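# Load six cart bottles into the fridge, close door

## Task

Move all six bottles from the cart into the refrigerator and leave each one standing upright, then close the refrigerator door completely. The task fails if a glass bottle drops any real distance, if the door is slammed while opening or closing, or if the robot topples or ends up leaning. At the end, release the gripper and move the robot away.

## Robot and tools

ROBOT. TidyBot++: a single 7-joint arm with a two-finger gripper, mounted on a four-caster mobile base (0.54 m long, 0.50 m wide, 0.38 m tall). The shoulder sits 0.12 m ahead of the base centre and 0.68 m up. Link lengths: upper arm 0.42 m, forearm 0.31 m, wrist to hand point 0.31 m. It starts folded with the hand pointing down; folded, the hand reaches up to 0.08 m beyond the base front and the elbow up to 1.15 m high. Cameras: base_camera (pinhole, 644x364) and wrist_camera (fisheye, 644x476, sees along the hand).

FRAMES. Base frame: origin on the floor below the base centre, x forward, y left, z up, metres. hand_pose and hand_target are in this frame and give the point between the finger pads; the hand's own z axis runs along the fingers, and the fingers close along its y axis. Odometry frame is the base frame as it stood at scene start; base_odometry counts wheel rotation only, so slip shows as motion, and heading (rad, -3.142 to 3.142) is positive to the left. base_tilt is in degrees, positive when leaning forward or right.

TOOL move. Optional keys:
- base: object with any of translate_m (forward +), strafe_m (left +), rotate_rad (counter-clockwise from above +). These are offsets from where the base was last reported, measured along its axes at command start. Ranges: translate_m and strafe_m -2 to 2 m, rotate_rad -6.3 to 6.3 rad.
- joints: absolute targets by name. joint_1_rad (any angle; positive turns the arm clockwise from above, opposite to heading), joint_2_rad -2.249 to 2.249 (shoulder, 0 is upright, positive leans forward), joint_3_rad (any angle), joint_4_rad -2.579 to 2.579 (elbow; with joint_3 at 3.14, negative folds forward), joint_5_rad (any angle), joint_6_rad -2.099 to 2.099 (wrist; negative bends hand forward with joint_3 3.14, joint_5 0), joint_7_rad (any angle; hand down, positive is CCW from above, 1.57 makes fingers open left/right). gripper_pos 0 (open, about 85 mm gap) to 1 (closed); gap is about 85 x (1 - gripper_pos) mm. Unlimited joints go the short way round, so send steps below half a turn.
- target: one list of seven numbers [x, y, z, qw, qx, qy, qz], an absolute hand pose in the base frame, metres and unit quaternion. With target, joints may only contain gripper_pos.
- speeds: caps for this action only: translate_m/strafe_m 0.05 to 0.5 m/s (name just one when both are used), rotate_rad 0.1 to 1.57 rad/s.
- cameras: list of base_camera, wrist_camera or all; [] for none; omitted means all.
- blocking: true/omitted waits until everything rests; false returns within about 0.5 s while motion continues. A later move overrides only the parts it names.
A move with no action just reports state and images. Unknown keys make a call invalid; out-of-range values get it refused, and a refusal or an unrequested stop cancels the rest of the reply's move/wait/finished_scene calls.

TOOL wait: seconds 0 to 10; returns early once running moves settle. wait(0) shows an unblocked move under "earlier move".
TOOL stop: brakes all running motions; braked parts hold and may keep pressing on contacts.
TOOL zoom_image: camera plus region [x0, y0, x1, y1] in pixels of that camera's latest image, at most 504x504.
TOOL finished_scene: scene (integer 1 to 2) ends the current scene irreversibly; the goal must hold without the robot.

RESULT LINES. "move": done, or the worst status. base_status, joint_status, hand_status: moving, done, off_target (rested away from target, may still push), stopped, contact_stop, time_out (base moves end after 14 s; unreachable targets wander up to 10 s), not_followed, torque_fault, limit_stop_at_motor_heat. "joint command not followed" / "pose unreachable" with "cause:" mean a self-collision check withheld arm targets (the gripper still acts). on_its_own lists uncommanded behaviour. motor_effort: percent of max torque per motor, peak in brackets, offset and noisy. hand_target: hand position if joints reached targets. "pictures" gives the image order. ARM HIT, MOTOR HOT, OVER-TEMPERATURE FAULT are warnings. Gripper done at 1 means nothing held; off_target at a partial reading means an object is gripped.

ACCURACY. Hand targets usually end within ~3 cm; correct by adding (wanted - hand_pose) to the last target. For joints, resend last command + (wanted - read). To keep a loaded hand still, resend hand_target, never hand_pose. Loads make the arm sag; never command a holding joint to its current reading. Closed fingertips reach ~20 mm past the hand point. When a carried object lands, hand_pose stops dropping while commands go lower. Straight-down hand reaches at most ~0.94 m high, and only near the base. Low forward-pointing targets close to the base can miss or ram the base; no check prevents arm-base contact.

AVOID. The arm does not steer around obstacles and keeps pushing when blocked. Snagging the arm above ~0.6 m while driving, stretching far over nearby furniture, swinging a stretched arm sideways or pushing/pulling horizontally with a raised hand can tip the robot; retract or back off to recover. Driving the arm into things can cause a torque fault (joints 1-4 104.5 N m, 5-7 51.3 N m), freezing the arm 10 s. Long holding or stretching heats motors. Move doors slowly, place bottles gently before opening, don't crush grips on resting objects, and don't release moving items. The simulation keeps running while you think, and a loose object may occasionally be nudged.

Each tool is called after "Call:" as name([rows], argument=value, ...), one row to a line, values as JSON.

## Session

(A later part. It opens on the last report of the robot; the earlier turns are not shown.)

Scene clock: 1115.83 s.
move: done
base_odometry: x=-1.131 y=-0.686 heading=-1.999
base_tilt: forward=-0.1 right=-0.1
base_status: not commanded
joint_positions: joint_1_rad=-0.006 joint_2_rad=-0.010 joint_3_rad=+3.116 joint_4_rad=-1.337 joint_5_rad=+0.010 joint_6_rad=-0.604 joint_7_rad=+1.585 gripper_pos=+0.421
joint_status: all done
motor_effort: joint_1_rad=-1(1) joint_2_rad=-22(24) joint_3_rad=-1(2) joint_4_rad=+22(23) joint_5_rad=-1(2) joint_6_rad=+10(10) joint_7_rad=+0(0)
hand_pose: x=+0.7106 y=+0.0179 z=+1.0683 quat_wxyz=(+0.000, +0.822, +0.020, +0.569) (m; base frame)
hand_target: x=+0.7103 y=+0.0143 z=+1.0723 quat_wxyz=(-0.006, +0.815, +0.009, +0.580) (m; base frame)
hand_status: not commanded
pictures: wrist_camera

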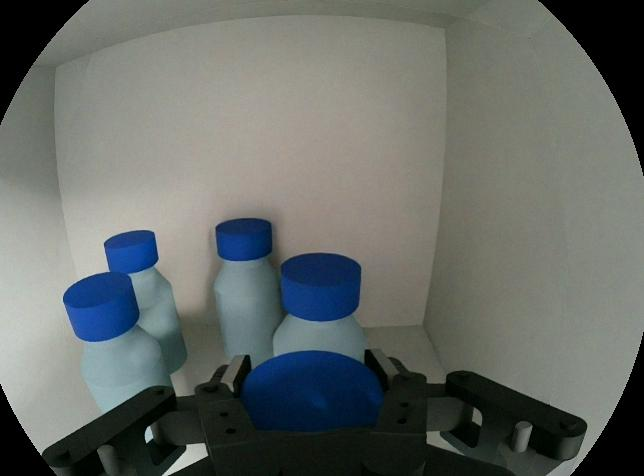

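Call:
move(joints={"gripper_pos": 0.22}, cameras=[])

Call:
move(base={"translate_m": -0.16}, speeds={"translate_m": 0.15}, cameras=["wrist_camera"])

Scene clock: 1121.77 s.
move: done
base_odometry: x=-1.131 y=-0.686 heading=-1.999
base_tilt: forward=-0.1 right=-0.1
base_status: not commanded
joint_positions: joint_1_rad=-0.006 joint_2_rad=-0.010 joint_3_rad=+3.116 joint_4_rad=-1.338 joint_5_rad=+0.010 joint_6_rad=-0.600 joint_7_rad=+1.585 gripper_pos=+0.220
joint_status: all done
motor_effort: joint_1_rad=+0(2) joint_2_rad=-23(24) joint_3_rad=+0(1) joint_4_rad=+22(24) joint_5_rad=-1(2) joint_6_rad=+8(11) joint_7_rad=+0(0)
hand_pose: x=+0.7110 y=+0.0179 z=+1.0688 quat_wxyz=(+0.000, +0.822, +0.020, +0.570) (m; base frame)
hand_target: x=+0.7103 y=+0.0143 z=+1.0723 quat_wxyz=(-0.006, +0.815, +0.009, +0.580) (m; base frame)
hand_status: not commanded
pictures: none
No camera images: "cameras" was empty.

Scene clock: 1123.47 s.
move: done
base_odometry: x=-1.065 y=-0.541 heading=-1.998
base_tilt: forward=-0.1 right=-0.1
base_status: done
joint_positions: joint_1_rad=-0.006 joint_2_rad=-0.020 joint_3_rad=+3.116 joint_4_rad=-1.339 joint_5_rad=+0.010 joint_6_rad=-0.600 joint_7_rad=+1.585 gripper_pos=+0.220
joint_status: not commanded
motor_effort: joint_1_rad=-1(1) joint_2_rad=-22(27) joint_3_rad=+0(2) joint_4_rad=+22(23) joint_5_rad=-1(1) joint_6_rad=+8(9) joint_7_rad=+0(0)
hand_pose: x=+0.7070 y=+0.0178 z=+1.0750 quat_wxyz=(+0.000, +0.818, +0.020, +0.574) (m; base frame)
hand_target: x=+0.7103 y=+0.0143 z=+1.0723 quat_wxyz=(-0.006, +0.815, +0.009, +0.580) (m; base frame)
hand_status: not commanded
pictures: wrist_camera

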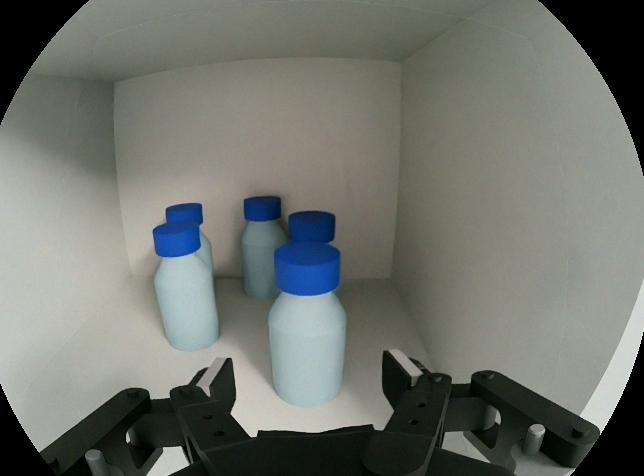

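Call:
move(base={"translate_m": -0.5}, joints={"joint_1_rad": 0.0, "joint_2_rad": -0.41, "joint_4_rad": -1.67, "joint_6_rad": -0.635, "gripper_pos": 0.13}, speeds={"translate_m": 0.35}, cameras=["wrist_camera"])

Call:
move(base={"translate_m": -0.02, "strafe_m": -0.259, "rotate_rad": -3.083}, speeds={"translate_m": 0.3, "rotate_rad": 1.2}, cameras=[])

Call:
move(joints={"joint_1_rad": 0.0, "joint_2_rad": -0.03, "joint_4_rad": -1.86, "joint_6_rad": -0.077}, cameras=["wrist_camera"])

Scene clock: 1140.53 s.
move: done
base_odometry: x=-0.858 y=-0.086 heading=-1.997
base_tilt: forward=-0.1 right=-0.1
base_status: done
joint_positions: joint_1_rad=-0.006 joint_2_rad=-0.409 joint_3_rad=+3.116 joint_4_rad=-1.644 joint_5_rad=+0.010 joint_6_rad=-0.602 joint_7_rad=+1.585 gripper_pos=+0.130
joint_status: all done
motor_effort: joint_1_rad=+0(2) joint_2_rad=-7(27) joint_3_rad=+0(1) joint_4_rad=+22(23) joint_5_rad=-1(1) joint_6_rad=+9(10) joint_7_rad=+0(1)
hand_pose: x=+0.5484 y=+0.0159 z=+1.0889 quat_wxyz=(+0.005, +0.795, +0.022, +0.607) (m; base frame)
hand_target: x=+0.5453 y=+0.0131 z=+1.0645 quat_wxyz=(-0.003, +0.812, +0.010, +0.584) (m; base frame)
hand_status: not commanded
pictures: wrist_camera

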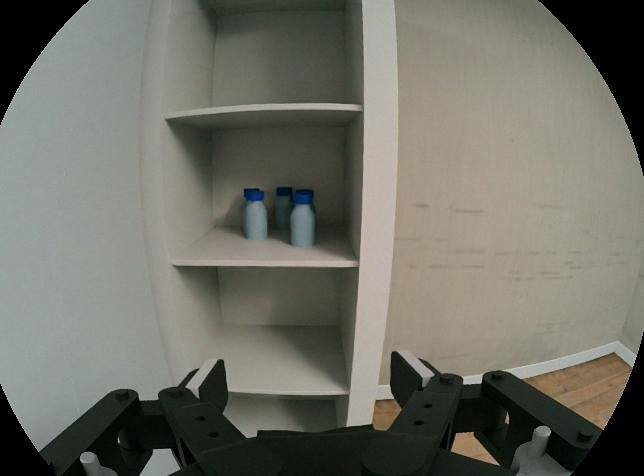

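Scene clock: 1144.20 s.
move: done
base_odometry: x=-1.086 y=+0.040 heading=+1.204
base_tilt: forward=-0.1 right=-0.1
base_status: done
joint_positions: joint_1_rad=-0.005 joint_2_rad=-0.409 joint_3_rad=+3.117 joint_4_rad=-1.646 joint_5_rad=+0.010 joint_6_rad=-0.602 joint_7_rad=+1.585 gripper_pos=+0.130
joint_status: not commanded
motor_effort: joint_1_rad=-1(2) joint_2_rad=-7(11) joint_3_rad=+0(5) joint_4_rad=+22(22) joint_5_rad=-1(2) joint_6_rad=+8(10) joint_7_rad=+0(0)
hand_pose: x=+0.5485 y=+0.0157 z=+1.0880 quat_wxyz=(+0.005, +0.795, +0.022, +0.606) (m; base frame)
hand_target: x=+0.5453 y=+0.0131 z=+1.0645 quat_wxyz=(-0.003, +0.812, +0.010, +0.584) (m; base frame)
hand_status: not commanded
pictures: none
No camera images: "cameras" was empty.

Scene clock: 1146.07 s.
move: done
base_odometry: x=-1.086 y=+0.040 heading=+1.204
base_tilt: forward=-0.1 right=-0.1
base_status: not commanded
joint_positions: joint_1_rad=-0.005 joint_2_rad=-0.044 joint_3_rad=+3.117 joint_4_rad=-1.840 joint_5_rad=+0.010 joint_6_rad=-0.119 joint_7_rad=+1.585 gripper_pos=+0.130
joint_status: all done
motor_effort: joint_1_rad=+0(2) joint_2_rad=-22(25) joint_3_rad=+0(1) joint_4_rad=+22(25) joint_5_rad=-1(1) joint_6_rad=+9(10) joint_7_rad=+0(1)
hand_pose: x=+0.6994 y=+0.0187 z=+0.9268 quat_wxyz=(-0.001, +0.817, +0.022, +0.576) (m; base frame)
hand_target: x=+0.7037 y=+0.0141 z=+0.9191 quat_wxyz=(-0.006, +0.815, +0.009, +0.579) (m; base frame)
hand_status: not commanded
pictures: wrist_camera

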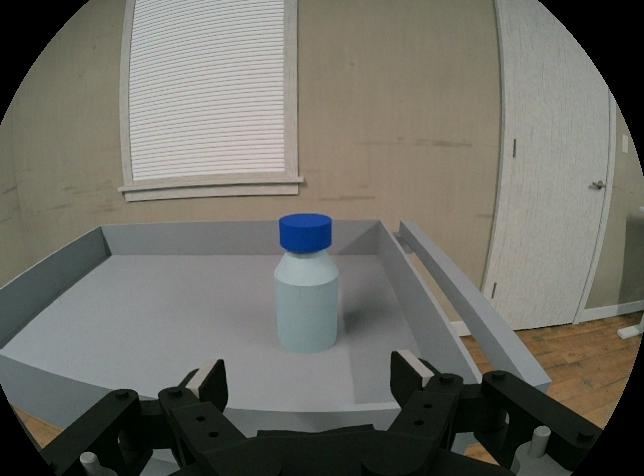

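Call:
move(base={"translate_m": 0.165}, speeds={"translate_m": 0.2}, cameras=["wrist_camera"])

Scene clock: 1154.03 s.
move: done
base_odometry: x=-1.026 y=+0.194 heading=+1.203
base_tilt: forward=-0.1 right=-0.1
base_status: done
joint_positions: joint_1_rad=-0.005 joint_2_rad=-0.042 joint_3_rad=+3.117 joint_4_rad=-1.840 joint_5_rad=+0.010 joint_6_rad=-0.115 joint_7_rad=+1.585 gripper_pos=+0.130
joint_status: not commanded
motor_effort: joint_1_rad=+0(1) joint_2_rad=-22(24) joint_3_rad=-1(1) joint_4_rad=+22(23) joint_5_rad=-1(1) joint_6_rad=+9(9) joint_7_rad=+0(0)
hand_pose: x=+0.7003 y=+0.0188 z=+0.9268 quat_wxyz=(-0.001, +0.817, +0.022, +0.576) (m; base frame)
hand_target: x=+0.7037 y=+0.0141 z=+0.9191 quat_wxyz=(-0.006, +0.815, +0.009, +0.579) (m; base frame)
hand_status: not commanded
pictures: wrist_camera

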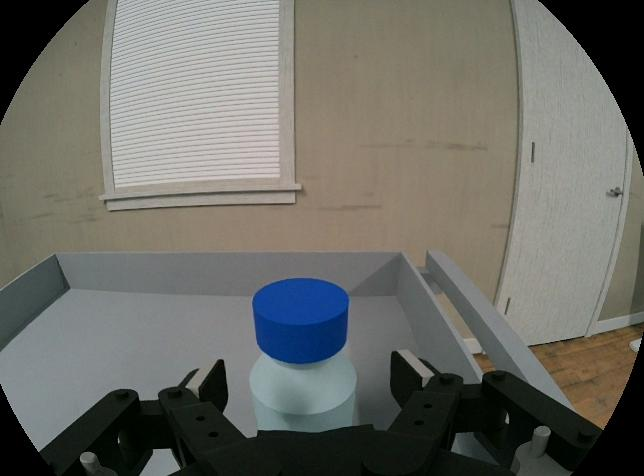

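Call:
move(base={"translate_m": 0.07, "strafe_m": 0.005}, speeds={"translate_m": 0.12}, cameras=["wrist_camera"])

Scene clock: 1162.37 s.
move: done
base_odometry: x=-1.006 y=+0.261 heading=+1.203
base_tilt: forward=-0.1 right=-0.1
base_status: done
joint_positions: joint_1_rad=-0.005 joint_2_rad=-0.040 joint_3_rad=+3.117 joint_4_rad=-1.840 joint_5_rad=+0.010 joint_6_rad=-0.114 joint_7_rad=+1.585 gripper_pos=+0.130
joint_status: not commanded
motor_effort: joint_1_rad=-1(1) joint_2_rad=-22(25) joint_3_rad=-1(1) joint_4_rad=+22(23) joint_5_rad=-1(1) joint_6_rad=+8(9) joint_7_rad=+0(0)
hand_pose: x=+0.7007 y=+0.0188 z=+0.9260 quat_wxyz=(-0.001, +0.817, +0.022, +0.576) (m; base frame)
hand_target: x=+0.7037 y=+0.0141 z=+0.9191 quat_wxyz=(-0.006, +0.815, +0.009, +0.579) (m; base frame)
hand_status: not commanded
pictures: wrist_camera

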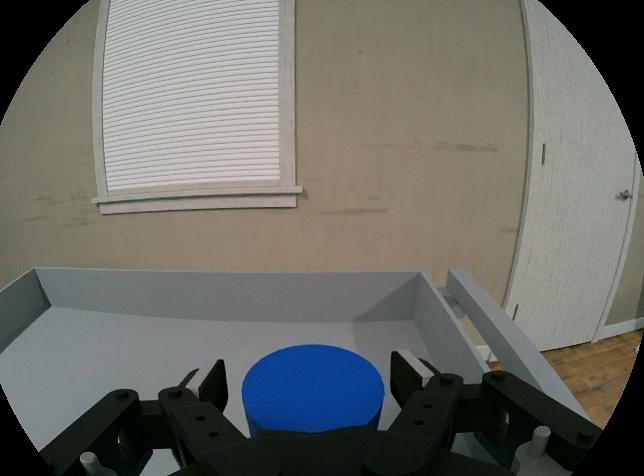

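Call:
move(joints={"gripper_pos": 0.55}, cameras=[])

Call:
move(joints={"joint_4_rad": -1.40, "joint_6_rad": -0.55}, cameras=["wrist_camera"])

Call:
move(base={"translate_m": -0.5}, joints={"joint_2_rad": -0.41, "joint_4_rad": -1.67, "joint_6_rad": -0.635}, speeds={"translate_m": 0.35}, cameras=[])

Call:
move(base={"translate_m": 0.193, "strafe_m": -0.275, "rotate_rad": 3.08}, speeds={"translate_m": 0.3, "rotate_rad": 1.2}, cameras=[])

Call:
move(joints={"joint_1_rad": -0.27, "joint_2_rad": -0.02, "joint_4_rad": -1.22, "joint_6_rad": -0.6})

Scene clock: 1186.00 s.
move: off_target
base_odometry: x=-1.006 y=+0.261 heading=+1.203
base_tilt: forward=-0.1 right=-0.1
base_status: not commanded
joint_positions: joint_1_rad=-0.005 joint_2_rad=-0.040 joint_3_rad=+3.117 joint_4_rad=-1.840 joint_5_rad=+0.010 joint_6_rad=-0.113 joint_7_rad=+1.585 gripper_pos=+0.423
joint_status: gripper_pos off_target (ended at +0.423, target +0.550)
motor_effort: joint_1_rad=-1(1) joint_2_rad=-21(22) joint_3_rad=+0(1) joint_4_rad=+22(22) joint_5_rad=-1(1) joint_6_rad=+9(10) joint_7_rad=+0(0)
hand_pose: x=+0.7008 y=+0.0188 z=+0.9263 quat_wxyz=(-0.001, +0.817, +0.022, +0.576) (m; base frame)
hand_target: x=+0.7037 y=+0.0141 z=+0.9191 quat_wxyz=(-0.006, +0.815, +0.009, +0.579) (m; base frame)
hand_status: not commanded
pictures: none
No camera images: "cameras" was empty.

Scene clock: 1187.97 s.
move: done
base_odometry: x=-1.006 y=+0.261 heading=+1.203
base_tilt: forward=-0.1 right=-0.1
base_status: not commanded
joint_positions: joint_1_rad=-0.005 joint_2_rad=-0.031 joint_3_rad=+3.117 joint_4_rad=-1.425 joint_5_rad=+0.010 joint_6_rad=-0.530 joint_7_rad=+1.585 gripper_pos=+0.423
joint_status: all done
motor_effort: joint_1_rad=+0(1) joint_2_rad=-26(28) joint_3_rad=+0(1) joint_4_rad=+26(28) joint_5_rad=-1(1) joint_6_rad=+12(12) joint_7_rad=+0(0)
hand_pose: x=+0.7071 y=+0.0178 z=+1.0499 quat_wxyz=(+0.000, +0.820, +0.021, +0.572) (m; base frame)
hand_target: x=+0.7065 y=+0.0143 z=+1.0585 quat_wxyz=(-0.006, +0.819, +0.009, +0.573) (m; base frame)
hand_status: not commanded
pictures: wrist_camera

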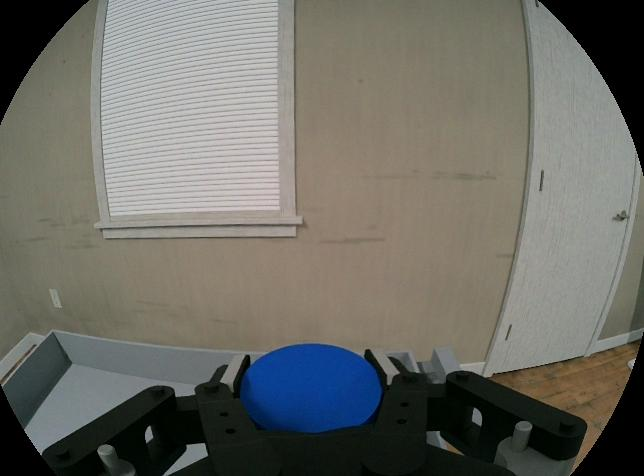

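Scene clock: 1190.47 s.
move: done
base_odometry: x=-1.186 y=-0.206 heading=+1.203
base_tilt: forward=-0.1 right=-0.1
base_status: done
joint_positions: joint_1_rad=-0.005 joint_2_rad=-0.396 joint_3_rad=+3.117 joint_4_rad=-1.662 joint_5_rad=+0.010 joint_6_rad=-0.619 joint_7_rad=+1.585 gripper_pos=+0.423
joint_status: all done
motor_effort: joint_1_rad=-1(3) joint_2_rad=-11(31) joint_3_rad=+0(3) joint_4_rad=+26(27) joint_5_rad=-1(2) joint_6_rad=+11(13) joint_7_rad=+0(1)
hand_pose: x=+0.5522 y=+0.0152 z=+1.0681 quat_wxyz=(+0.005, +0.809, +0.022, +0.588) (m; base frame)
hand_target: x=+0.5453 y=+0.0131 z=+1.0645 quat_wxyz=(-0.003, +0.812, +0.010, +0.584) (m; base frame)
hand_status: not commanded
pictures: none
No camera images: "cameras" was empty.

Scene clock: 1194.17 s.
move: done
base_odometry: x=-0.860 y=-0.125 heading=-2.001
base_tilt: forward=-0.1 right=-0.1
base_status: done
joint_positions: joint_1_rad=-0.004 joint_2_rad=-0.396 joint_3_rad=+3.117 joint_4_rad=-1.663 joint_5_rad=+0.010 joint_6_rad=-0.619 joint_7_rad=+1.585 gripper_pos=+0.423
joint_status: not commanded
motor_effort: joint_1_rad=+0(2) joint_2_rad=-11(13) joint_3_rad=+1(2) joint_4_rad=+26(26) joint_5_rad=-1(2) joint_6_rad=+12(12) joint_7_rad=+0(1)
hand_pose: x=+0.5522 y=+0.0150 z=+1.0673 quat_wxyz=(+0.005, +0.809, +0.021, +0.587) (m; base frame)
hand_target: x=+0.5453 y=+0.0131 z=+1.0645 quat_wxyz=(-0.003, +0.812, +0.010, +0.584) (m; base frame)
hand_status: not commanded
pictures: none
No camera images: "cameras" was empty.

Scene clock: 1195.80 s.
move: done
base_odometry: x=-0.860 y=-0.125 heading=-2.001
base_tilt: forward=-0.1 right=-0.1
base_status: not commanded
joint_positions: joint_1_rad=-0.258 joint_2_rad=-0.022 joint_3_rad=+3.117 joint_4_rad=-1.249 joint_5_rad=+0.010 joint_6_rad=-0.619 joint_7_rad=+1.585 gripper_pos=+0.423
joint_status: all done
motor_effort: joint_1_rad=+0(2) joint_2_rad=-25(28) joint_3_rad=-1(1) joint_4_rad=+25(27) joint_5_rad=-1(1) joint_6_rad=+12(14) joint_7_rad=+0(1)
hand_pose: x=+0.6818 y=+0.1634 z=+1.1239 quat_wxyz=(-0.076, +0.788, +0.120, +0.599) (m; base frame)
hand_target: x=+0.6812 y=+0.1704 z=+1.1457 quat_wxyz=(-0.090, +0.775, +0.114, +0.615) (m; base frame)
hand_status: not commanded
pictures: base_camera, wrist_camera

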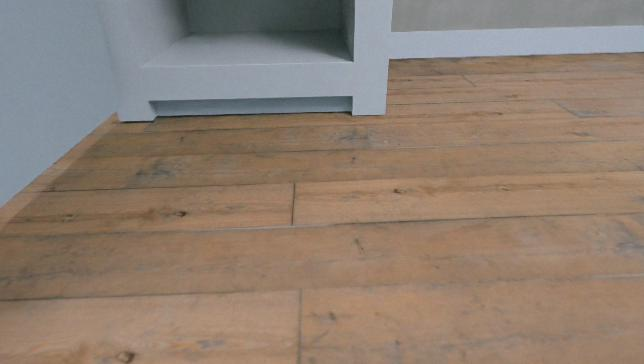

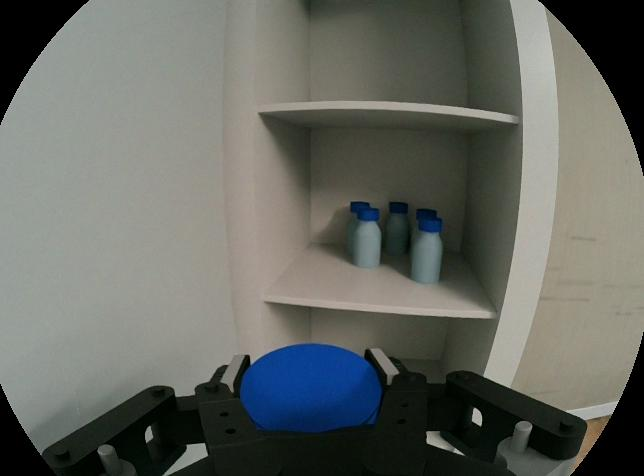

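Call:
move(base={"translate_m": 0.5, "strafe_m": 0.022}, speeds={"translate_m": 0.25})

Scene clock: 1208.03 s.
move: done
base_odometry: x=-1.048 y=-0.588 heading=-2.000
base_tilt: forward=-0.1 right=-0.1
base_status: done
joint_positions: joint_1_rad=-0.260 joint_2_rad=-0.014 joint_3_rad=+3.117 joint_4_rad=-1.245 joint_5_rad=+0.010 joint_6_rad=-0.619 joint_7_rad=+1.585 gripper_pos=+0.423
joint_status: not commanded
motor_effort: joint_1_rad=-1(1) joint_2_rad=-26(30) joint_3_rad=+0(1) joint_4_rad=+25(26) joint_5_rad=-1(1) joint_6_rad=+12(13) joint_7_rad=+0(0)
hand_pose: x=+0.6847 y=+0.1651 z=+1.1217 quat_wxyz=(-0.076, +0.789, +0.121, +0.597) (m; base frame)
hand_target: x=+0.6812 y=+0.1704 z=+1.1457 quat_wxyz=(-0.090, +0.775, +0.114, +0.615) (m; base frame)
hand_status: not commanded
pictures: base_camera, wrist_camera

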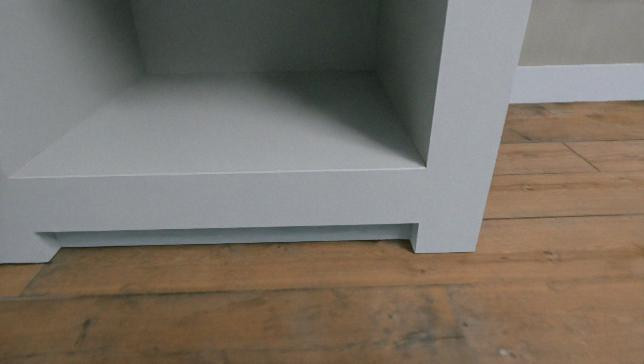

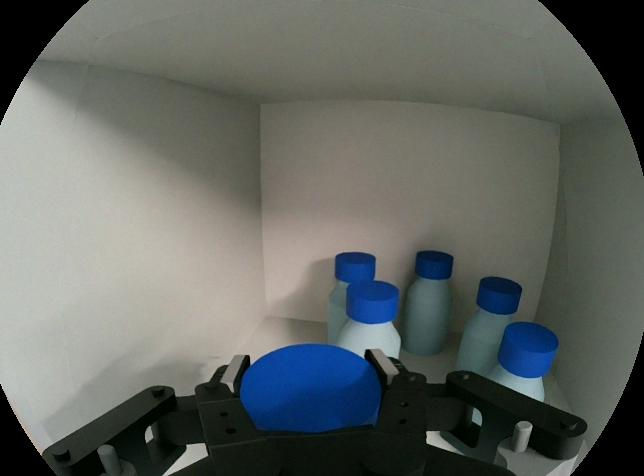

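Call:
move(base={"translate_m": 0.12}, speeds={"translate_m": 0.15}, cameras=[])

Call:
move(joints={"joint_4_rad": -1.30, "joint_6_rad": -0.59})

Scene clock: 1221.03 s.
move: done
base_odometry: x=-1.098 y=-0.697 heading=-2.000
base_tilt: forward=-0.1 right=-0.1
base_status: done
joint_positions: joint_1_rad=-0.260 joint_2_rad=-0.011 joint_3_rad=+3.117 joint_4_rad=-1.244 joint_5_rad=+0.010 joint_6_rad=-0.619 joint_7_rad=+1.585 gripper_pos=+0.423
joint_status: not commanded
motor_effort: joint_1_rad=-1(1) joint_2_rad=-26(30) joint_3_rad=+0(1) joint_4_rad=+25(26) joint_5_rad=-1(1) joint_6_rad=+11(13) joint_7_rad=+0(1)
hand_pose: x=+0.6858 y=+0.1658 z=+1.1206 quat_wxyz=(-0.076, +0.790, +0.121, +0.596) (m; base frame)
hand_target: x=+0.6812 y=+0.1704 z=+1.1457 quat_wxyz=(-0.090, +0.775, +0.114, +0.615) (m; base frame)
hand_status: not commanded
pictures: none
No camera images: "cameras" was empty.

Scene clock: 1221.90 s.
move: done
base_odometry: x=-1.098 y=-0.697 heading=-2.000
base_tilt: forward=-0.1 right=-0.1
base_status: not commanded
joint_positions: joint_1_rad=-0.260 joint_2_rad=-0.011 joint_3_rad=+3.117 joint_4_rad=-1.302 joint_5_rad=+0.010 joint_6_rad=-0.619 joint_7_rad=+1.585 gripper_pos=+0.423
joint_status: all done
motor_effort: joint_1_rad=-1(1) joint_2_rad=-26(28) joint_3_rad=-1(1) joint_4_rad=+25(28) joint_5_rad=-1(1) joint_6_rad=+12(13) joint_7_rad=+0(0)
hand_pose: x=+0.6859 y=+0.1658 z=+1.0859 quat_wxyz=(-0.073, +0.807, +0.124, +0.573) (m; base frame)
hand_target: x=+0.6836 y=+0.1711 z=+1.1009 quat_wxyz=(-0.086, +0.796, +0.117, +0.588) (m; base frame)
hand_status: not commanded
pictures: base_camera, wrist_camera

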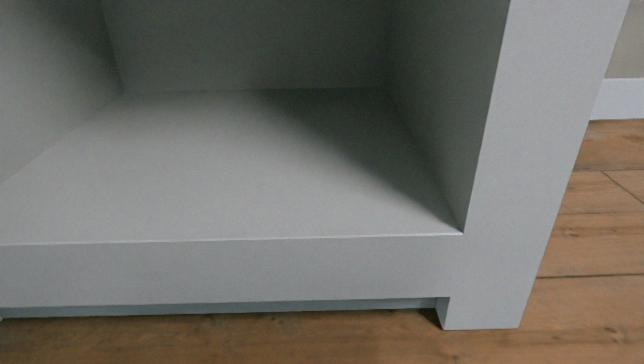

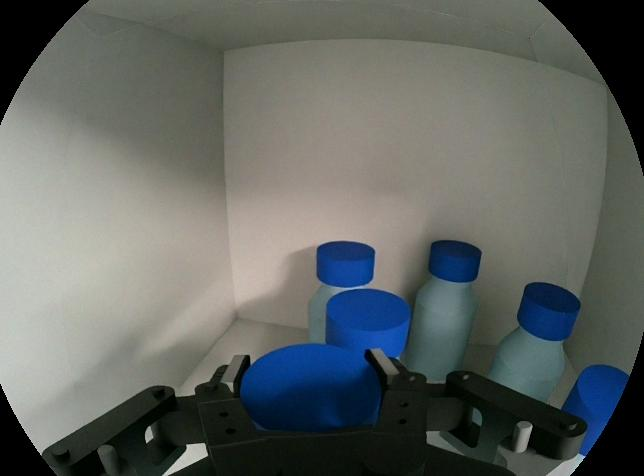

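Call:
move(joints={"joint_4_rad": -1.325, "joint_6_rad": -0.58}, cameras=[])

Call:
move(joints={"joint_4_rad": -1.345, "joint_6_rad": -0.575}, cameras=[])

Call:
move(joints={"joint_4_rad": -1.365, "joint_6_rad": -0.565}, cameras=["wrist_camera"])

Scene clock: 1239.00 s.
move: done
base_odometry: x=-1.098 y=-0.697 heading=-2.000
base_tilt: forward=-0.1 right=-0.1
base_status: not commanded
joint_positions: joint_1_rad=-0.260 joint_2_rad=-0.011 joint_3_rad=+3.117 joint_4_rad=-1.322 joint_5_rad=+0.010 joint_6_rad=-0.619 joint_7_rad=+1.585 gripper_pos=+0.423
joint_status: all done
motor_effort: joint_1_rad=-1(1) joint_2_rad=-26(28) joint_3_rad=+0(1) joint_4_rad=+25(27) joint_5_rad=-1(1) joint_6_rad=+11(12) joint_7_rad=+0(1)
hand_pose: x=+0.6855 y=+0.1657 z=+1.0739 quat_wxyz=(-0.072, +0.813, +0.124, +0.565) (m; base frame)
hand_target: x=+0.6843 y=+0.1713 z=+1.0888 quat_wxyz=(-0.085, +0.800, +0.117, +0.582) (m; base frame)
hand_status: not commanded
pictures: none
No camera images: "cameras" was empty.

Scene clock: 1239.57 s.
move: done
base_odometry: x=-1.098 y=-0.697 heading=-2.000
base_tilt: forward=-0.1 right=-0.1
base_status: not commanded
joint_positions: joint_1_rad=-0.260 joint_2_rad=-0.012 joint_3_rad=+3.117 joint_4_rad=-1.332 joint_5_rad=+0.010 joint_6_rad=-0.614 joint_7_rad=+1.585 gripper_pos=+0.423
joint_status: all done
motor_effort: joint_1_rad=-1(1) joint_2_rad=-25(28) joint_3_rad=+0(1) joint_4_rad=+24(26) joint_5_rad=-1(1) joint_6_rad=+10(12) joint_7_rad=+0(0)
hand_pose: x=+0.6855 y=+0.1657 z=+1.0697 quat_wxyz=(-0.072, +0.814, +0.125, +0.563) (m; base frame)
hand_target: x=+0.6844 y=+0.1713 z=+1.0783 quat_wxyz=(-0.085, +0.805, +0.118, +0.576) (m; base frame)
hand_status: not commanded
pictures: none
No camera images: "cameras" was empty.

Scene clock: 1240.13 s.
move: done
base_odometry: x=-1.098 y=-0.697 heading=-2.000
base_tilt: forward=-0.1 right=-0.1
base_status: not commanded
joint_positions: joint_1_rad=-0.260 joint_2_rad=-0.014 joint_3_rad=+3.117 joint_4_rad=-1.341 joint_5_rad=+0.010 joint_6_rad=-0.600 joint_7_rad=+1.585 gripper_pos=+0.423
joint_status: all done
motor_effort: joint_1_rad=+0(1) joint_2_rad=-22(25) joint_3_rad=-1(1) joint_4_rad=+22(25) joint_5_rad=-1(1) joint_6_rad=+9(10) joint_7_rad=+0(0)
hand_pose: x=+0.6859 y=+0.1659 z=+1.0694 quat_wxyz=(-0.072, +0.812, +0.125, +0.566) (m; base frame)
hand_target: x=+0.6849 y=+0.1714 z=+1.0693 quat_wxyz=(-0.084, +0.808, +0.118, +0.571) (m; base frame)
hand_status: not commanded
pictures: wrist_camera

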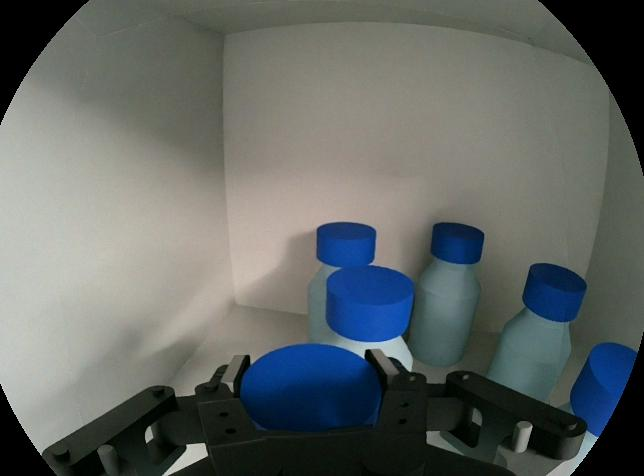

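Call:
move(joints={"gripper_pos": 0.24}, cameras=["wrist_camera"])

Call:
move(base={"translate_m": -0.154, "strafe_m": -0.041}, speeds={"translate_m": 0.15}, cameras=["wrist_camera"])

Scene clock: 1247.13 s.
move: done
base_odometry: x=-1.098 y=-0.697 heading=-2.000
base_tilt: forward=-0.1 right=-0.1
base_status: not commanded
joint_positions: joint_1_rad=-0.260 joint_2_rad=-0.014 joint_3_rad=+3.117 joint_4_rad=-1.342 joint_5_rad=+0.010 joint_6_rad=-0.600 joint_7_rad=+1.585 gripper_pos=+0.240
joint_status: all done
motor_effort: joint_1_rad=-1(1) joint_2_rad=-22(24) joint_3_rad=-1(1) joint_4_rad=+22(24) joint_5_rad=-1(1) joint_6_rad=+8(10) joint_7_rad=+0(0)
hand_pose: x=+0.6858 y=+0.1659 z=+1.0688 quat_wxyz=(-0.072, +0.812, +0.125, +0.565) (m; base frame)
hand_target: x=+0.6849 y=+0.1714 z=+1.0693 quat_wxyz=(-0.084, +0.808, +0.118, +0.571) (m; base frame)
hand_status: not commanded
pictures: wrist_camera

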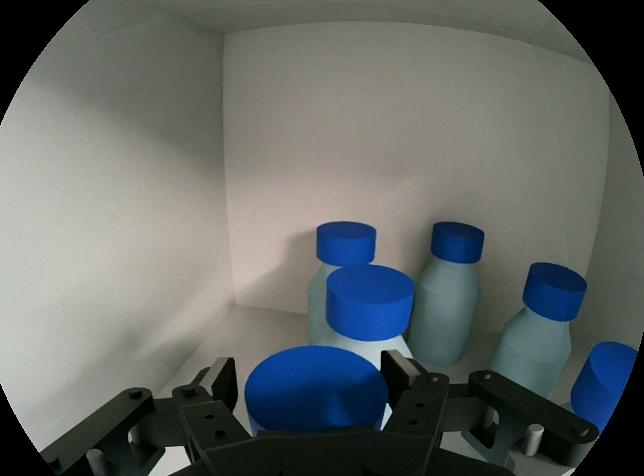

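Scene clock: 1248.87 s.
move: done
base_odometry: x=-1.071 y=-0.540 heading=-2.000
base_tilt: forward=-0.1 right=-0.1
base_status: done
joint_positions: joint_1_rad=-0.261 joint_2_rad=-0.019 joint_3_rad=+3.117 joint_4_rad=-1.343 joint_5_rad=+0.010 joint_6_rad=-0.600 joint_7_rad=+1.585 gripper_pos=+0.240
joint_status: not commanded
motor_effort: joint_1_rad=-1(1) joint_2_rad=-23(27) joint_3_rad=-1(1) joint_4_rad=+22(23) joint_5_rad=-1(1) joint_6_rad=+9(9) joint_7_rad=+0(1)
hand_pose: x=+0.6837 y=+0.1657 z=+1.0721 quat_wxyz=(-0.073, +0.811, +0.125, +0.568) (m; base frame)
hand_target: x=+0.6849 y=+0.1714 z=+1.0693 quat_wxyz=(-0.084, +0.808, +0.118, +0.571) (m; base frame)
hand_status: not commanded
pictures: wrist_camera

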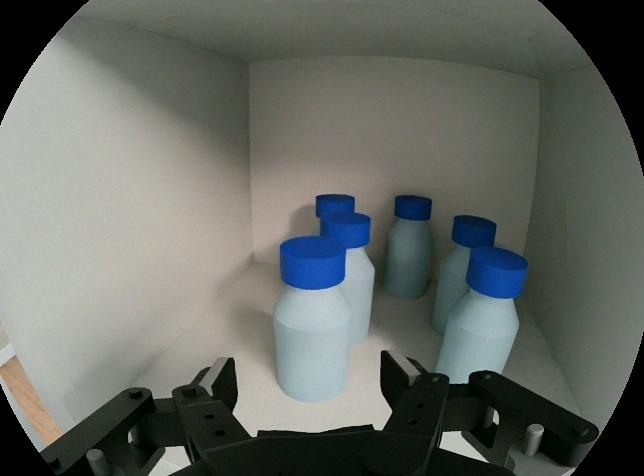

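Call:
move(base={"translate_m": -0.7}, joints={"joint_1_rad": 0.0, "joint_2_rad": -0.41, "joint_4_rad": -1.67, "joint_6_rad": -0.635, "gripper_pos": 1.0}, speeds={"translate_m": 0.35}, cameras=["wrist_camera"])

Call:
move(base={"translate_m": 0.14, "strafe_m": 0.647, "rotate_rad": 0.8}, speeds={"translate_m": 0.35, "rotate_rad": 0.5})

Scene clock: 1278.37 s.
move: done
base_odometry: x=-0.780 y=+0.097 heading=-1.999
base_tilt: forward=-0.2 right=-0.1
base_status: done
joint_positions: joint_1_rad=-0.014 joint_2_rad=-0.407 joint_3_rad=+3.117 joint_4_rad=-1.644 joint_5_rad=+0.010 joint_6_rad=-0.602 joint_7_rad=+1.585 gripper_pos=+0.999
joint_status: all done
motor_effort: joint_1_rad=+0(2) joint_2_rad=-7(27) joint_3_rad=+0(2) joint_4_rad=+22(23) joint_5_rad=-1(1) joint_6_rad=+8(10) joint_7_rad=+0(1)
hand_pose: x=+0.5488 y=+0.0193 z=+1.0883 quat_wxyz=(+0.002, +0.795, +0.025, +0.606) (m; base frame)
hand_target: x=+0.5453 y=+0.0131 z=+1.0645 quat_wxyz=(-0.003, +0.812, +0.010, +0.584) (m; base frame)
hand_status: not commanded
pictures: wrist_camera

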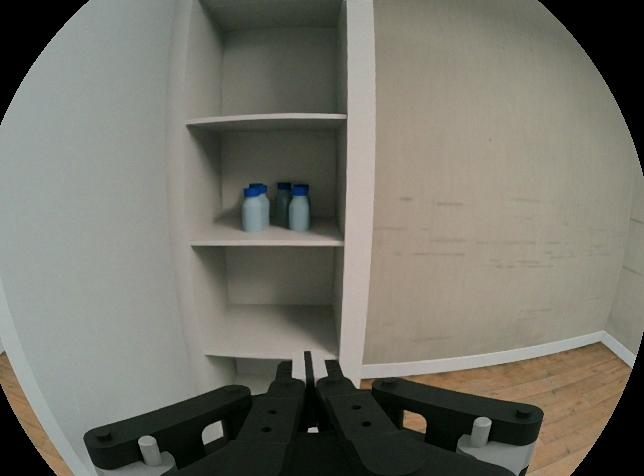

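Scene clock: 1281.20 s.
move: done
base_odometry: x=-0.250 y=-0.300 heading=-1.198
base_tilt: forward=-0.1 right=-0.1
base_status: done
joint_positions: joint_1_rad=-0.007 joint_2_rad=-0.407 joint_3_rad=+3.120 joint_4_rad=-1.646 joint_5_rad=+0.010 joint_6_rad=-0.602 joint_7_rad=+1.585 gripper_pos=+0.999
joint_status: not commanded
motor_effort: joint_1_rad=-1(2) joint_2_rad=-8(11) joint_3_rad=+0(4) joint_4_rad=+22(22) joint_5_rad=-1(2) joint_6_rad=+9(10) joint_7_rad=+0(0)
hand_pose: x=+0.5492 y=+0.0146 z=+1.0873 quat_wxyz=(+0.005, +0.796, +0.021, +0.605) (m; base frame)
hand_target: x=+0.5453 y=+0.0131 z=+1.0645 quat_wxyz=(-0.003, +0.812, +0.010, +0.584) (m; base frame)
hand_status: not commanded
pictures: base_camera, wrist_camera

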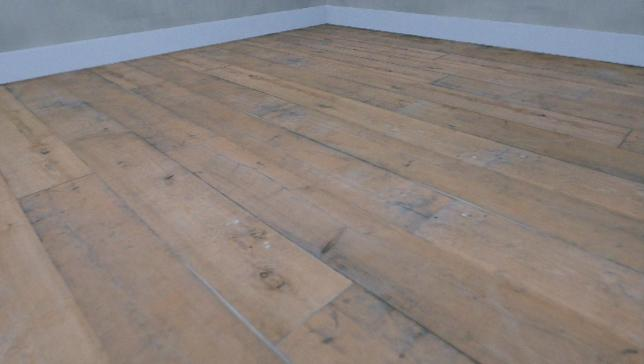

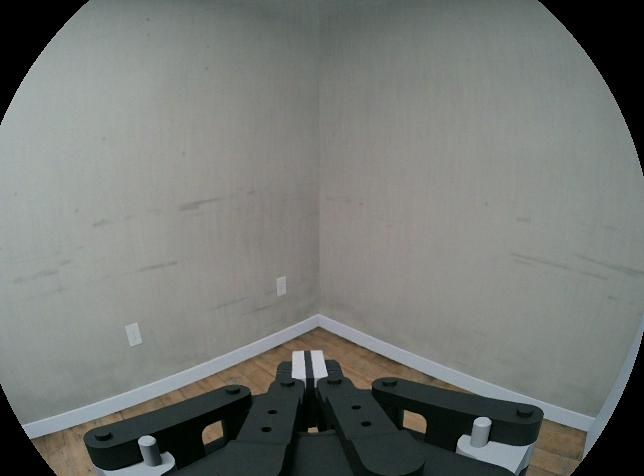

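Call:
move(base={"translate_m": 1.122, "strafe_m": -0.149, "rotate_rad": -2.29}, speeds={"translate_m": 0.4, "rotate_rad": 0.8})

Scene clock: 1304.50 s.
move: done
base_odometry: x=+0.020 y=-1.399 heading=+2.794
base_tilt: forward=-0.1 right=-0.1
base_status: done
joint_positions: joint_1_rad=-0.006 joint_2_rad=-0.409 joint_3_rad=+3.120 joint_4_rad=-1.647 joint_5_rad=+0.010 joint_6_rad=-0.603 joint_7_rad=+1.585 gripper_pos=+0.999
joint_status: not commanded
motor_effort: joint_1_rad=+0(1) joint_2_rad=-7(9) joint_3_rad=+0(2) joint_4_rad=+22(22) joint_5_rad=-1(1) joint_6_rad=+9(10) joint_7_rad=+0(1)
hand_pose: x=+0.5485 y=+0.0145 z=+1.0876 quat_wxyz=(+0.005, +0.795, +0.021, +0.606) (m; base frame)
hand_target: x=+0.5453 y=+0.0131 z=+1.0645 quat_wxyz=(-0.003, +0.812, +0.010, +0.584) (m; base frame)
hand_status: not commanded
pictures: base_camera, wrist_camera

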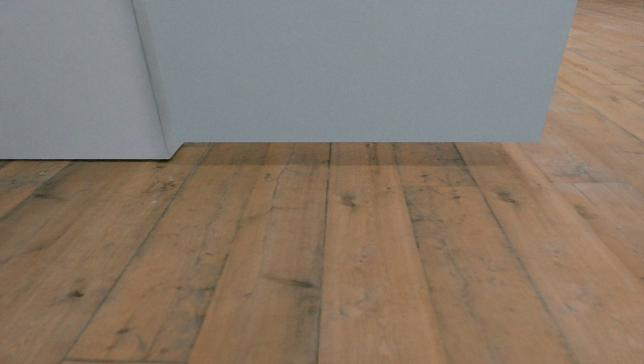

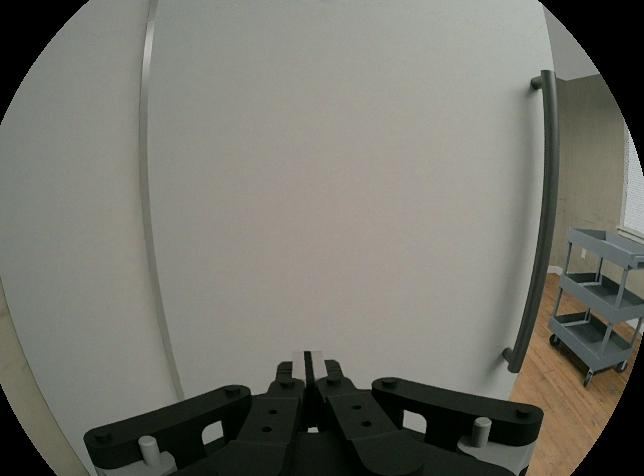

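Call:
move(base={"strafe_m": -0.11}, joints={"joint_1_rad": 0.0, "joint_2_rad": 0.332, "joint_4_rad": -2.297, "joint_6_rad": 0.72, "gripper_pos": 1.0})

Scene clock: 1316.83 s.
move: done
base_odometry: x=+0.058 y=-1.295 heading=+2.794
base_tilt: forward=-0.1 right=-0.1
base_status: done
joint_positions: joint_1_rad=-0.005 joint_2_rad=+0.305 joint_3_rad=+3.121 joint_4_rad=-2.274 joint_5_rad=+0.010 joint_6_rad=+0.678 joint_7_rad=+1.585 gripper_pos=+0.999
joint_status: all done
motor_effort: joint_1_rad=-1(2) joint_2_rad=-28(30) joint_3_rad=-1(3) joint_4_rad=+15(23) joint_5_rad=-1(2) joint_6_rad=+9(10) joint_7_rad=+0(1)
hand_pose: x=+0.7068 y=+0.0175 z=+0.7162 quat_wxyz=(-0.006, +0.814, +0.019, +0.581) (m; base frame)
hand_target: x=+0.7036 y=+0.0131 z=+0.7025 quat_wxyz=(-0.009, +0.816, +0.006, +0.578) (m; base frame)
hand_status: not commanded
pictures: base_camera, wrist_camera

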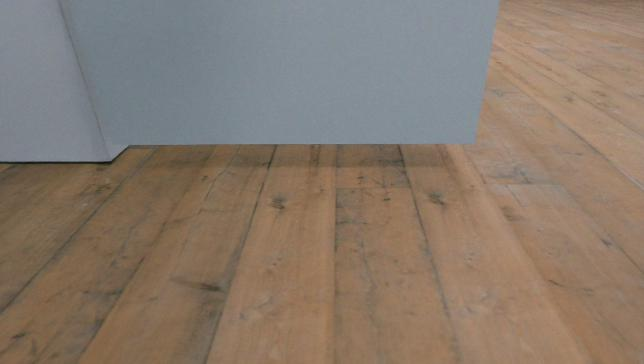

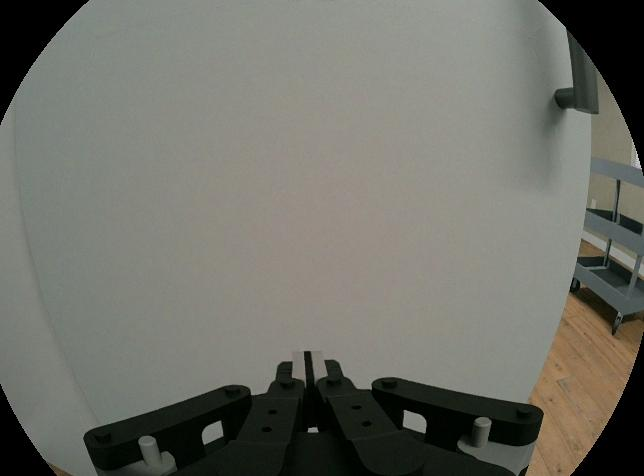

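Call:
move(base={"translate_m": 0.2}, speeds={"translate_m": 0.1})

Scene clock: 1323.57 s.
move: done
base_odometry: x=-0.131 y=-1.227 heading=+2.794
base_tilt: forward=-0.1 right=-0.1
base_status: done
joint_positions: joint_1_rad=-0.003 joint_2_rad=+0.313 joint_3_rad=+3.121 joint_4_rad=-2.296 joint_5_rad=+0.010 joint_6_rad=+0.684 joint_7_rad=+1.585 gripper_pos=+0.999
joint_status: not commanded
motor_effort: joint_1_rad=-1(2) joint_2_rad=-27(29) joint_3_rad=+0(3) joint_4_rad=+14(24) joint_5_rad=-1(1) joint_6_rad=+9(10) joint_7_rad=+0(1)
hand_pose: x=+0.6996 y=+0.0160 z=+0.7030 quat_wxyz=(-0.005, +0.821, +0.018, +0.571) (m; base frame)
hand_target: x=+0.7036 y=+0.0131 z=+0.7025 quat_wxyz=(-0.009, +0.816, +0.006, +0.578) (m; base frame)
hand_status: not commanded
pictures: base_camera, wrist_camera

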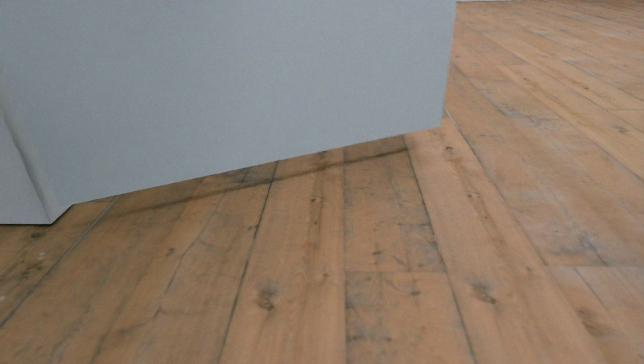

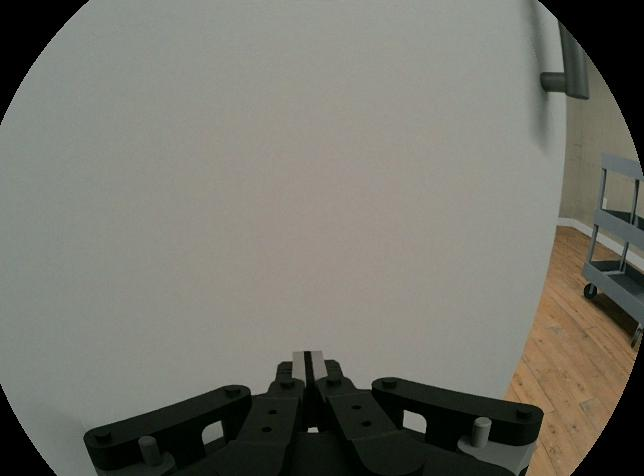

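Call:
move(base={"translate_m": 0.15}, speeds={"translate_m": 0.09})

Scene clock: 1331.80 s.
move: done
base_odometry: x=-0.272 y=-1.176 heading=+2.794
base_tilt: forward=-0.1 right=-0.1
base_status: done
joint_positions: joint_1_rad=-0.003 joint_2_rad=+0.314 joint_3_rad=+3.121 joint_4_rad=-2.296 joint_5_rad=+0.010 joint_6_rad=+0.684 joint_7_rad=+1.585 gripper_pos=+0.999
joint_status: not commanded
motor_effort: joint_1_rad=+0(1) joint_2_rad=-27(30) joint_3_rad=-1(1) joint_4_rad=+14(16) joint_5_rad=-1(1) joint_6_rad=+8(10) joint_7_rad=+0(1)
hand_pose: x=+0.6996 y=+0.0160 z=+0.7028 quat_wxyz=(-0.005, +0.821, +0.018, +0.571) (m; base frame)
hand_target: x=+0.7036 y=+0.0131 z=+0.7025 quat_wxyz=(-0.009, +0.816, +0.006, +0.578) (m; base frame)
hand_status: not commanded
pictures: base_camera, wrist_camera

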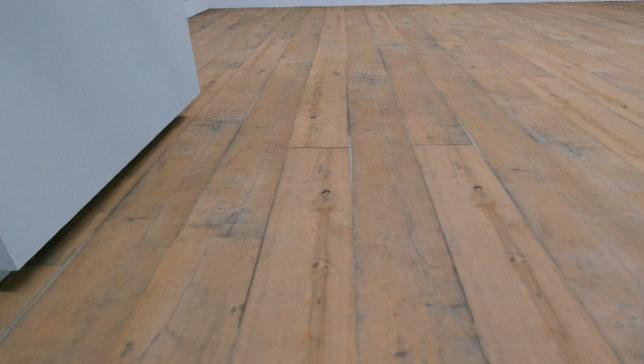

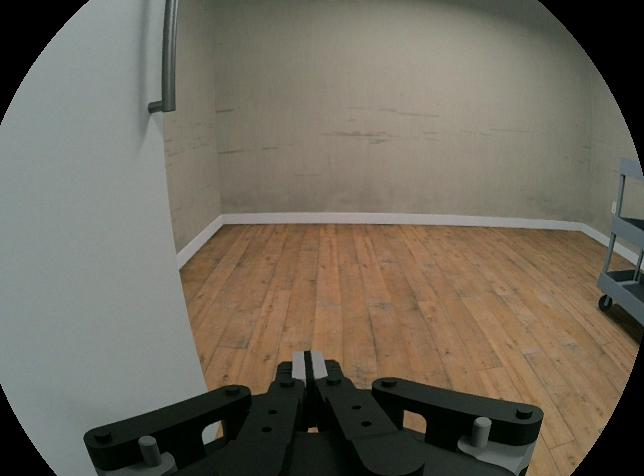

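Call:
wait(seconds=1)

Scene clock: 1337.63 s.
base_odometry: x=-0.272 y=-1.176 heading=+2.794
base_tilt: forward=-0.1 right=-0.1
base_status: done
joint_positions: joint_1_rad=-0.003 joint_2_rad=+0.314 joint_3_rad=+3.121 joint_4_rad=-2.296 joint_5_rad=+0.010 joint_6_rad=+0.684 joint_7_rad=+1.585 gripper_pos=+0.999
joint_status: not commanded
motor_effort: joint_1_rad=+0(1) joint_2_rad=-27(30) joint_3_rad=-1(1) joint_4_rad=+14(16) joint_5_rad=-1(1) joint_6_rad=+9(10) joint_7_rad=+0(1)
hand_pose: x=+0.6996 y=+0.0160 z=+0.7028 quat_wxyz=(-0.005, +0.821, +0.018, +0.571) (m; base frame)
hand_target: x=+0.7036 y=+0.0131 z=+0.7025 quat_wxyz=(-0.009, +0.816, +0.006, +0.578) (m; base frame)
hand_status: not commanded
wait: 1.00 s; at rest from the start
pictures: base_camera, wrist_camera

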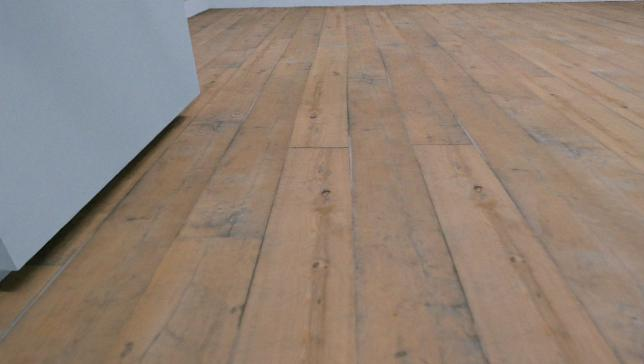

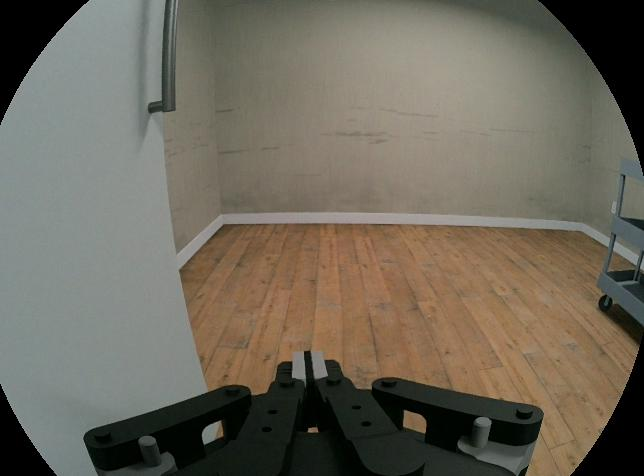

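Call:
move(base={"translate_m": 1.064, "strafe_m": -0.685, "rotate_rad": 1.489}, speeds={"translate_m": 0.35, "rotate_rad": 0.5})

Scene clock: 1365.03 s.
move: done
base_odometry: x=-1.039 y=-0.170 heading=-1.999
base_tilt: forward=-0.1 right=-0.1
base_status: done
joint_positions: joint_1_rad=+0.000 joint_2_rad=+0.314 joint_3_rad=+3.121 joint_4_rad=-2.296 joint_5_rad=+0.010 joint_6_rad=+0.684 joint_7_rad=+1.585 gripper_pos=+0.999
joint_status: not commanded
motor_effort: joint_1_rad=-1(3) joint_2_rad=-27(28) joint_3_rad=-1(2) joint_4_rad=+14(15) joint_5_rad=-1(2) joint_6_rad=+9(10) joint_7_rad=+0(0)
hand_pose: x=+0.6997 y=+0.0147 z=+0.7029 quat_wxyz=(-0.004, +0.821, +0.017, +0.571) (m; base frame)
hand_target: x=+0.7036 y=+0.0131 z=+0.7025 quat_wxyz=(-0.009, +0.816, +0.006, +0.578) (m; base frame)
hand_status: not commanded
pictures: base_camera, wrist_camera

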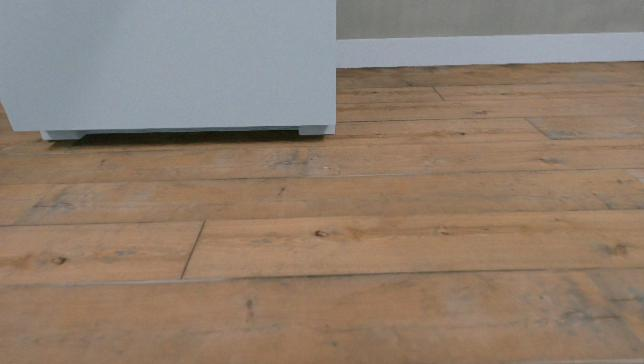

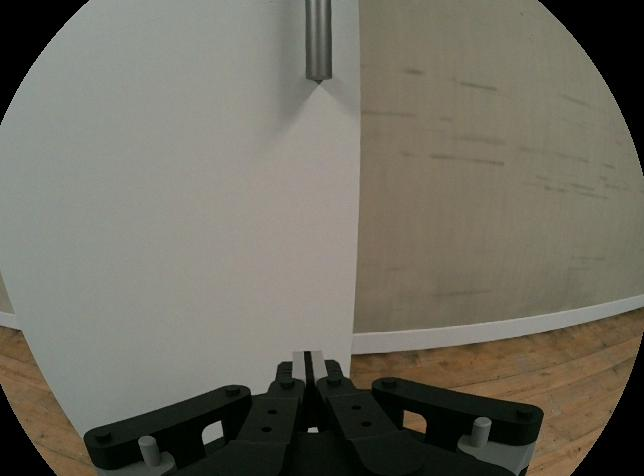

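Call:
move(base={"translate_m": 0.18, "strafe_m": 0.05}, speeds={"translate_m": 0.2}, cameras=["base_camera"])

Call:
move(base={"translate_m": 0.1}, speeds={"translate_m": 0.05})

Scene clock: 1376.83 s.
move: done
base_odometry: x=-1.069 y=-0.354 heading=-2.000
base_tilt: forward=-0.1 right=-0.1
base_status: done
joint_positions: joint_1_rad=+0.000 joint_2_rad=+0.314 joint_3_rad=+3.121 joint_4_rad=-2.296 joint_5_rad=+0.010 joint_6_rad=+0.685 joint_7_rad=+1.585 gripper_pos=+0.999
joint_status: not commanded
motor_effort: joint_1_rad=-1(1) joint_2_rad=-27(30) joint_3_rad=-1(2) joint_4_rad=+14(15) joint_5_rad=-1(1) joint_6_rad=+9(10) joint_7_rad=+0(1)
hand_pose: x=+0.6998 y=+0.0147 z=+0.7030 quat_wxyz=(-0.004, +0.820, +0.017, +0.571) (m; base frame)
hand_target: x=+0.7036 y=+0.0131 z=+0.7025 quat_wxyz=(-0.009, +0.816, +0.006, +0.578) (m; base frame)
hand_status: not commanded
pictures: base_camera

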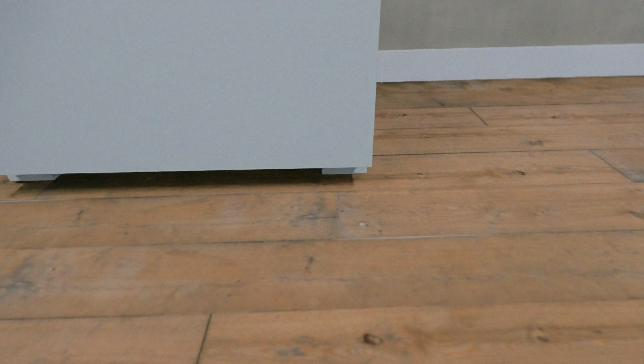

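Scene clock: 1379.37 s.
move: done
base_odometry: x=-1.110 y=-0.444 heading=-2.000
base_tilt: forward=-0.2 right=-0.1
base_status: done
joint_positions: joint_1_rad=+0.000 joint_2_rad=+0.232 joint_3_rad=+3.121 joint_4_rad=-2.403 joint_5_rad=+0.010 joint_6_rad=+0.685 joint_7_rad=+1.585 gripper_pos=+0.999
joint_status: not commanded
motor_effort: joint_1_rad=+1(2) joint_2_rad=-4(28) joint_3_rad=+2(3) joint_4_rad=+37(40) joint_5_rad=-2(2) joint_6_rad=+11(12) joint_7_rad=+0(1)
hand_pose: x=+0.6572 y=+0.0141 z=+0.7018 quat_wxyz=(-0.004, +0.827, +0.018, +0.562) (m; base frame)
hand_target: x=+0.7036 y=+0.0131 z=+0.7025 quat_wxyz=(-0.009, +0.816, +0.006, +0.578) (m; base frame)
hand_status: not commanded
pictures: base_camera, wrist_camera

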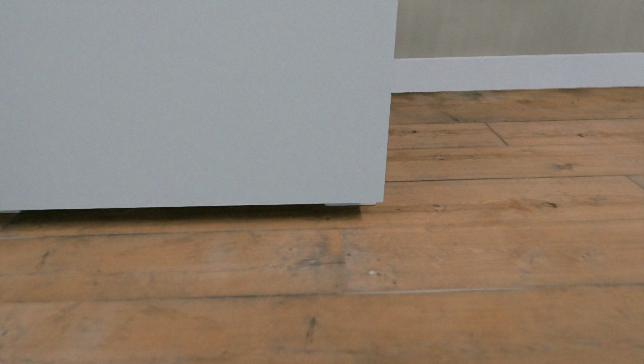

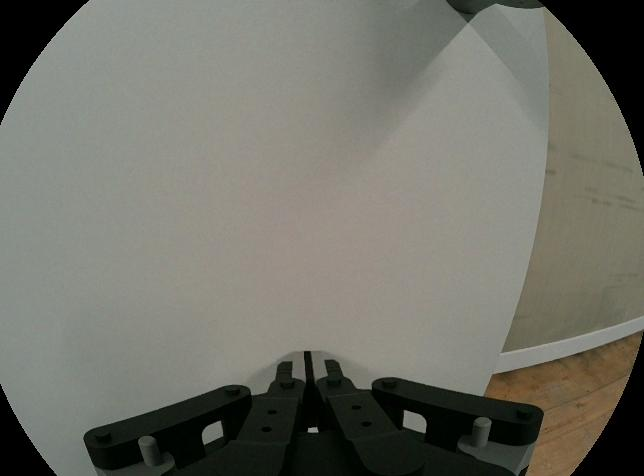

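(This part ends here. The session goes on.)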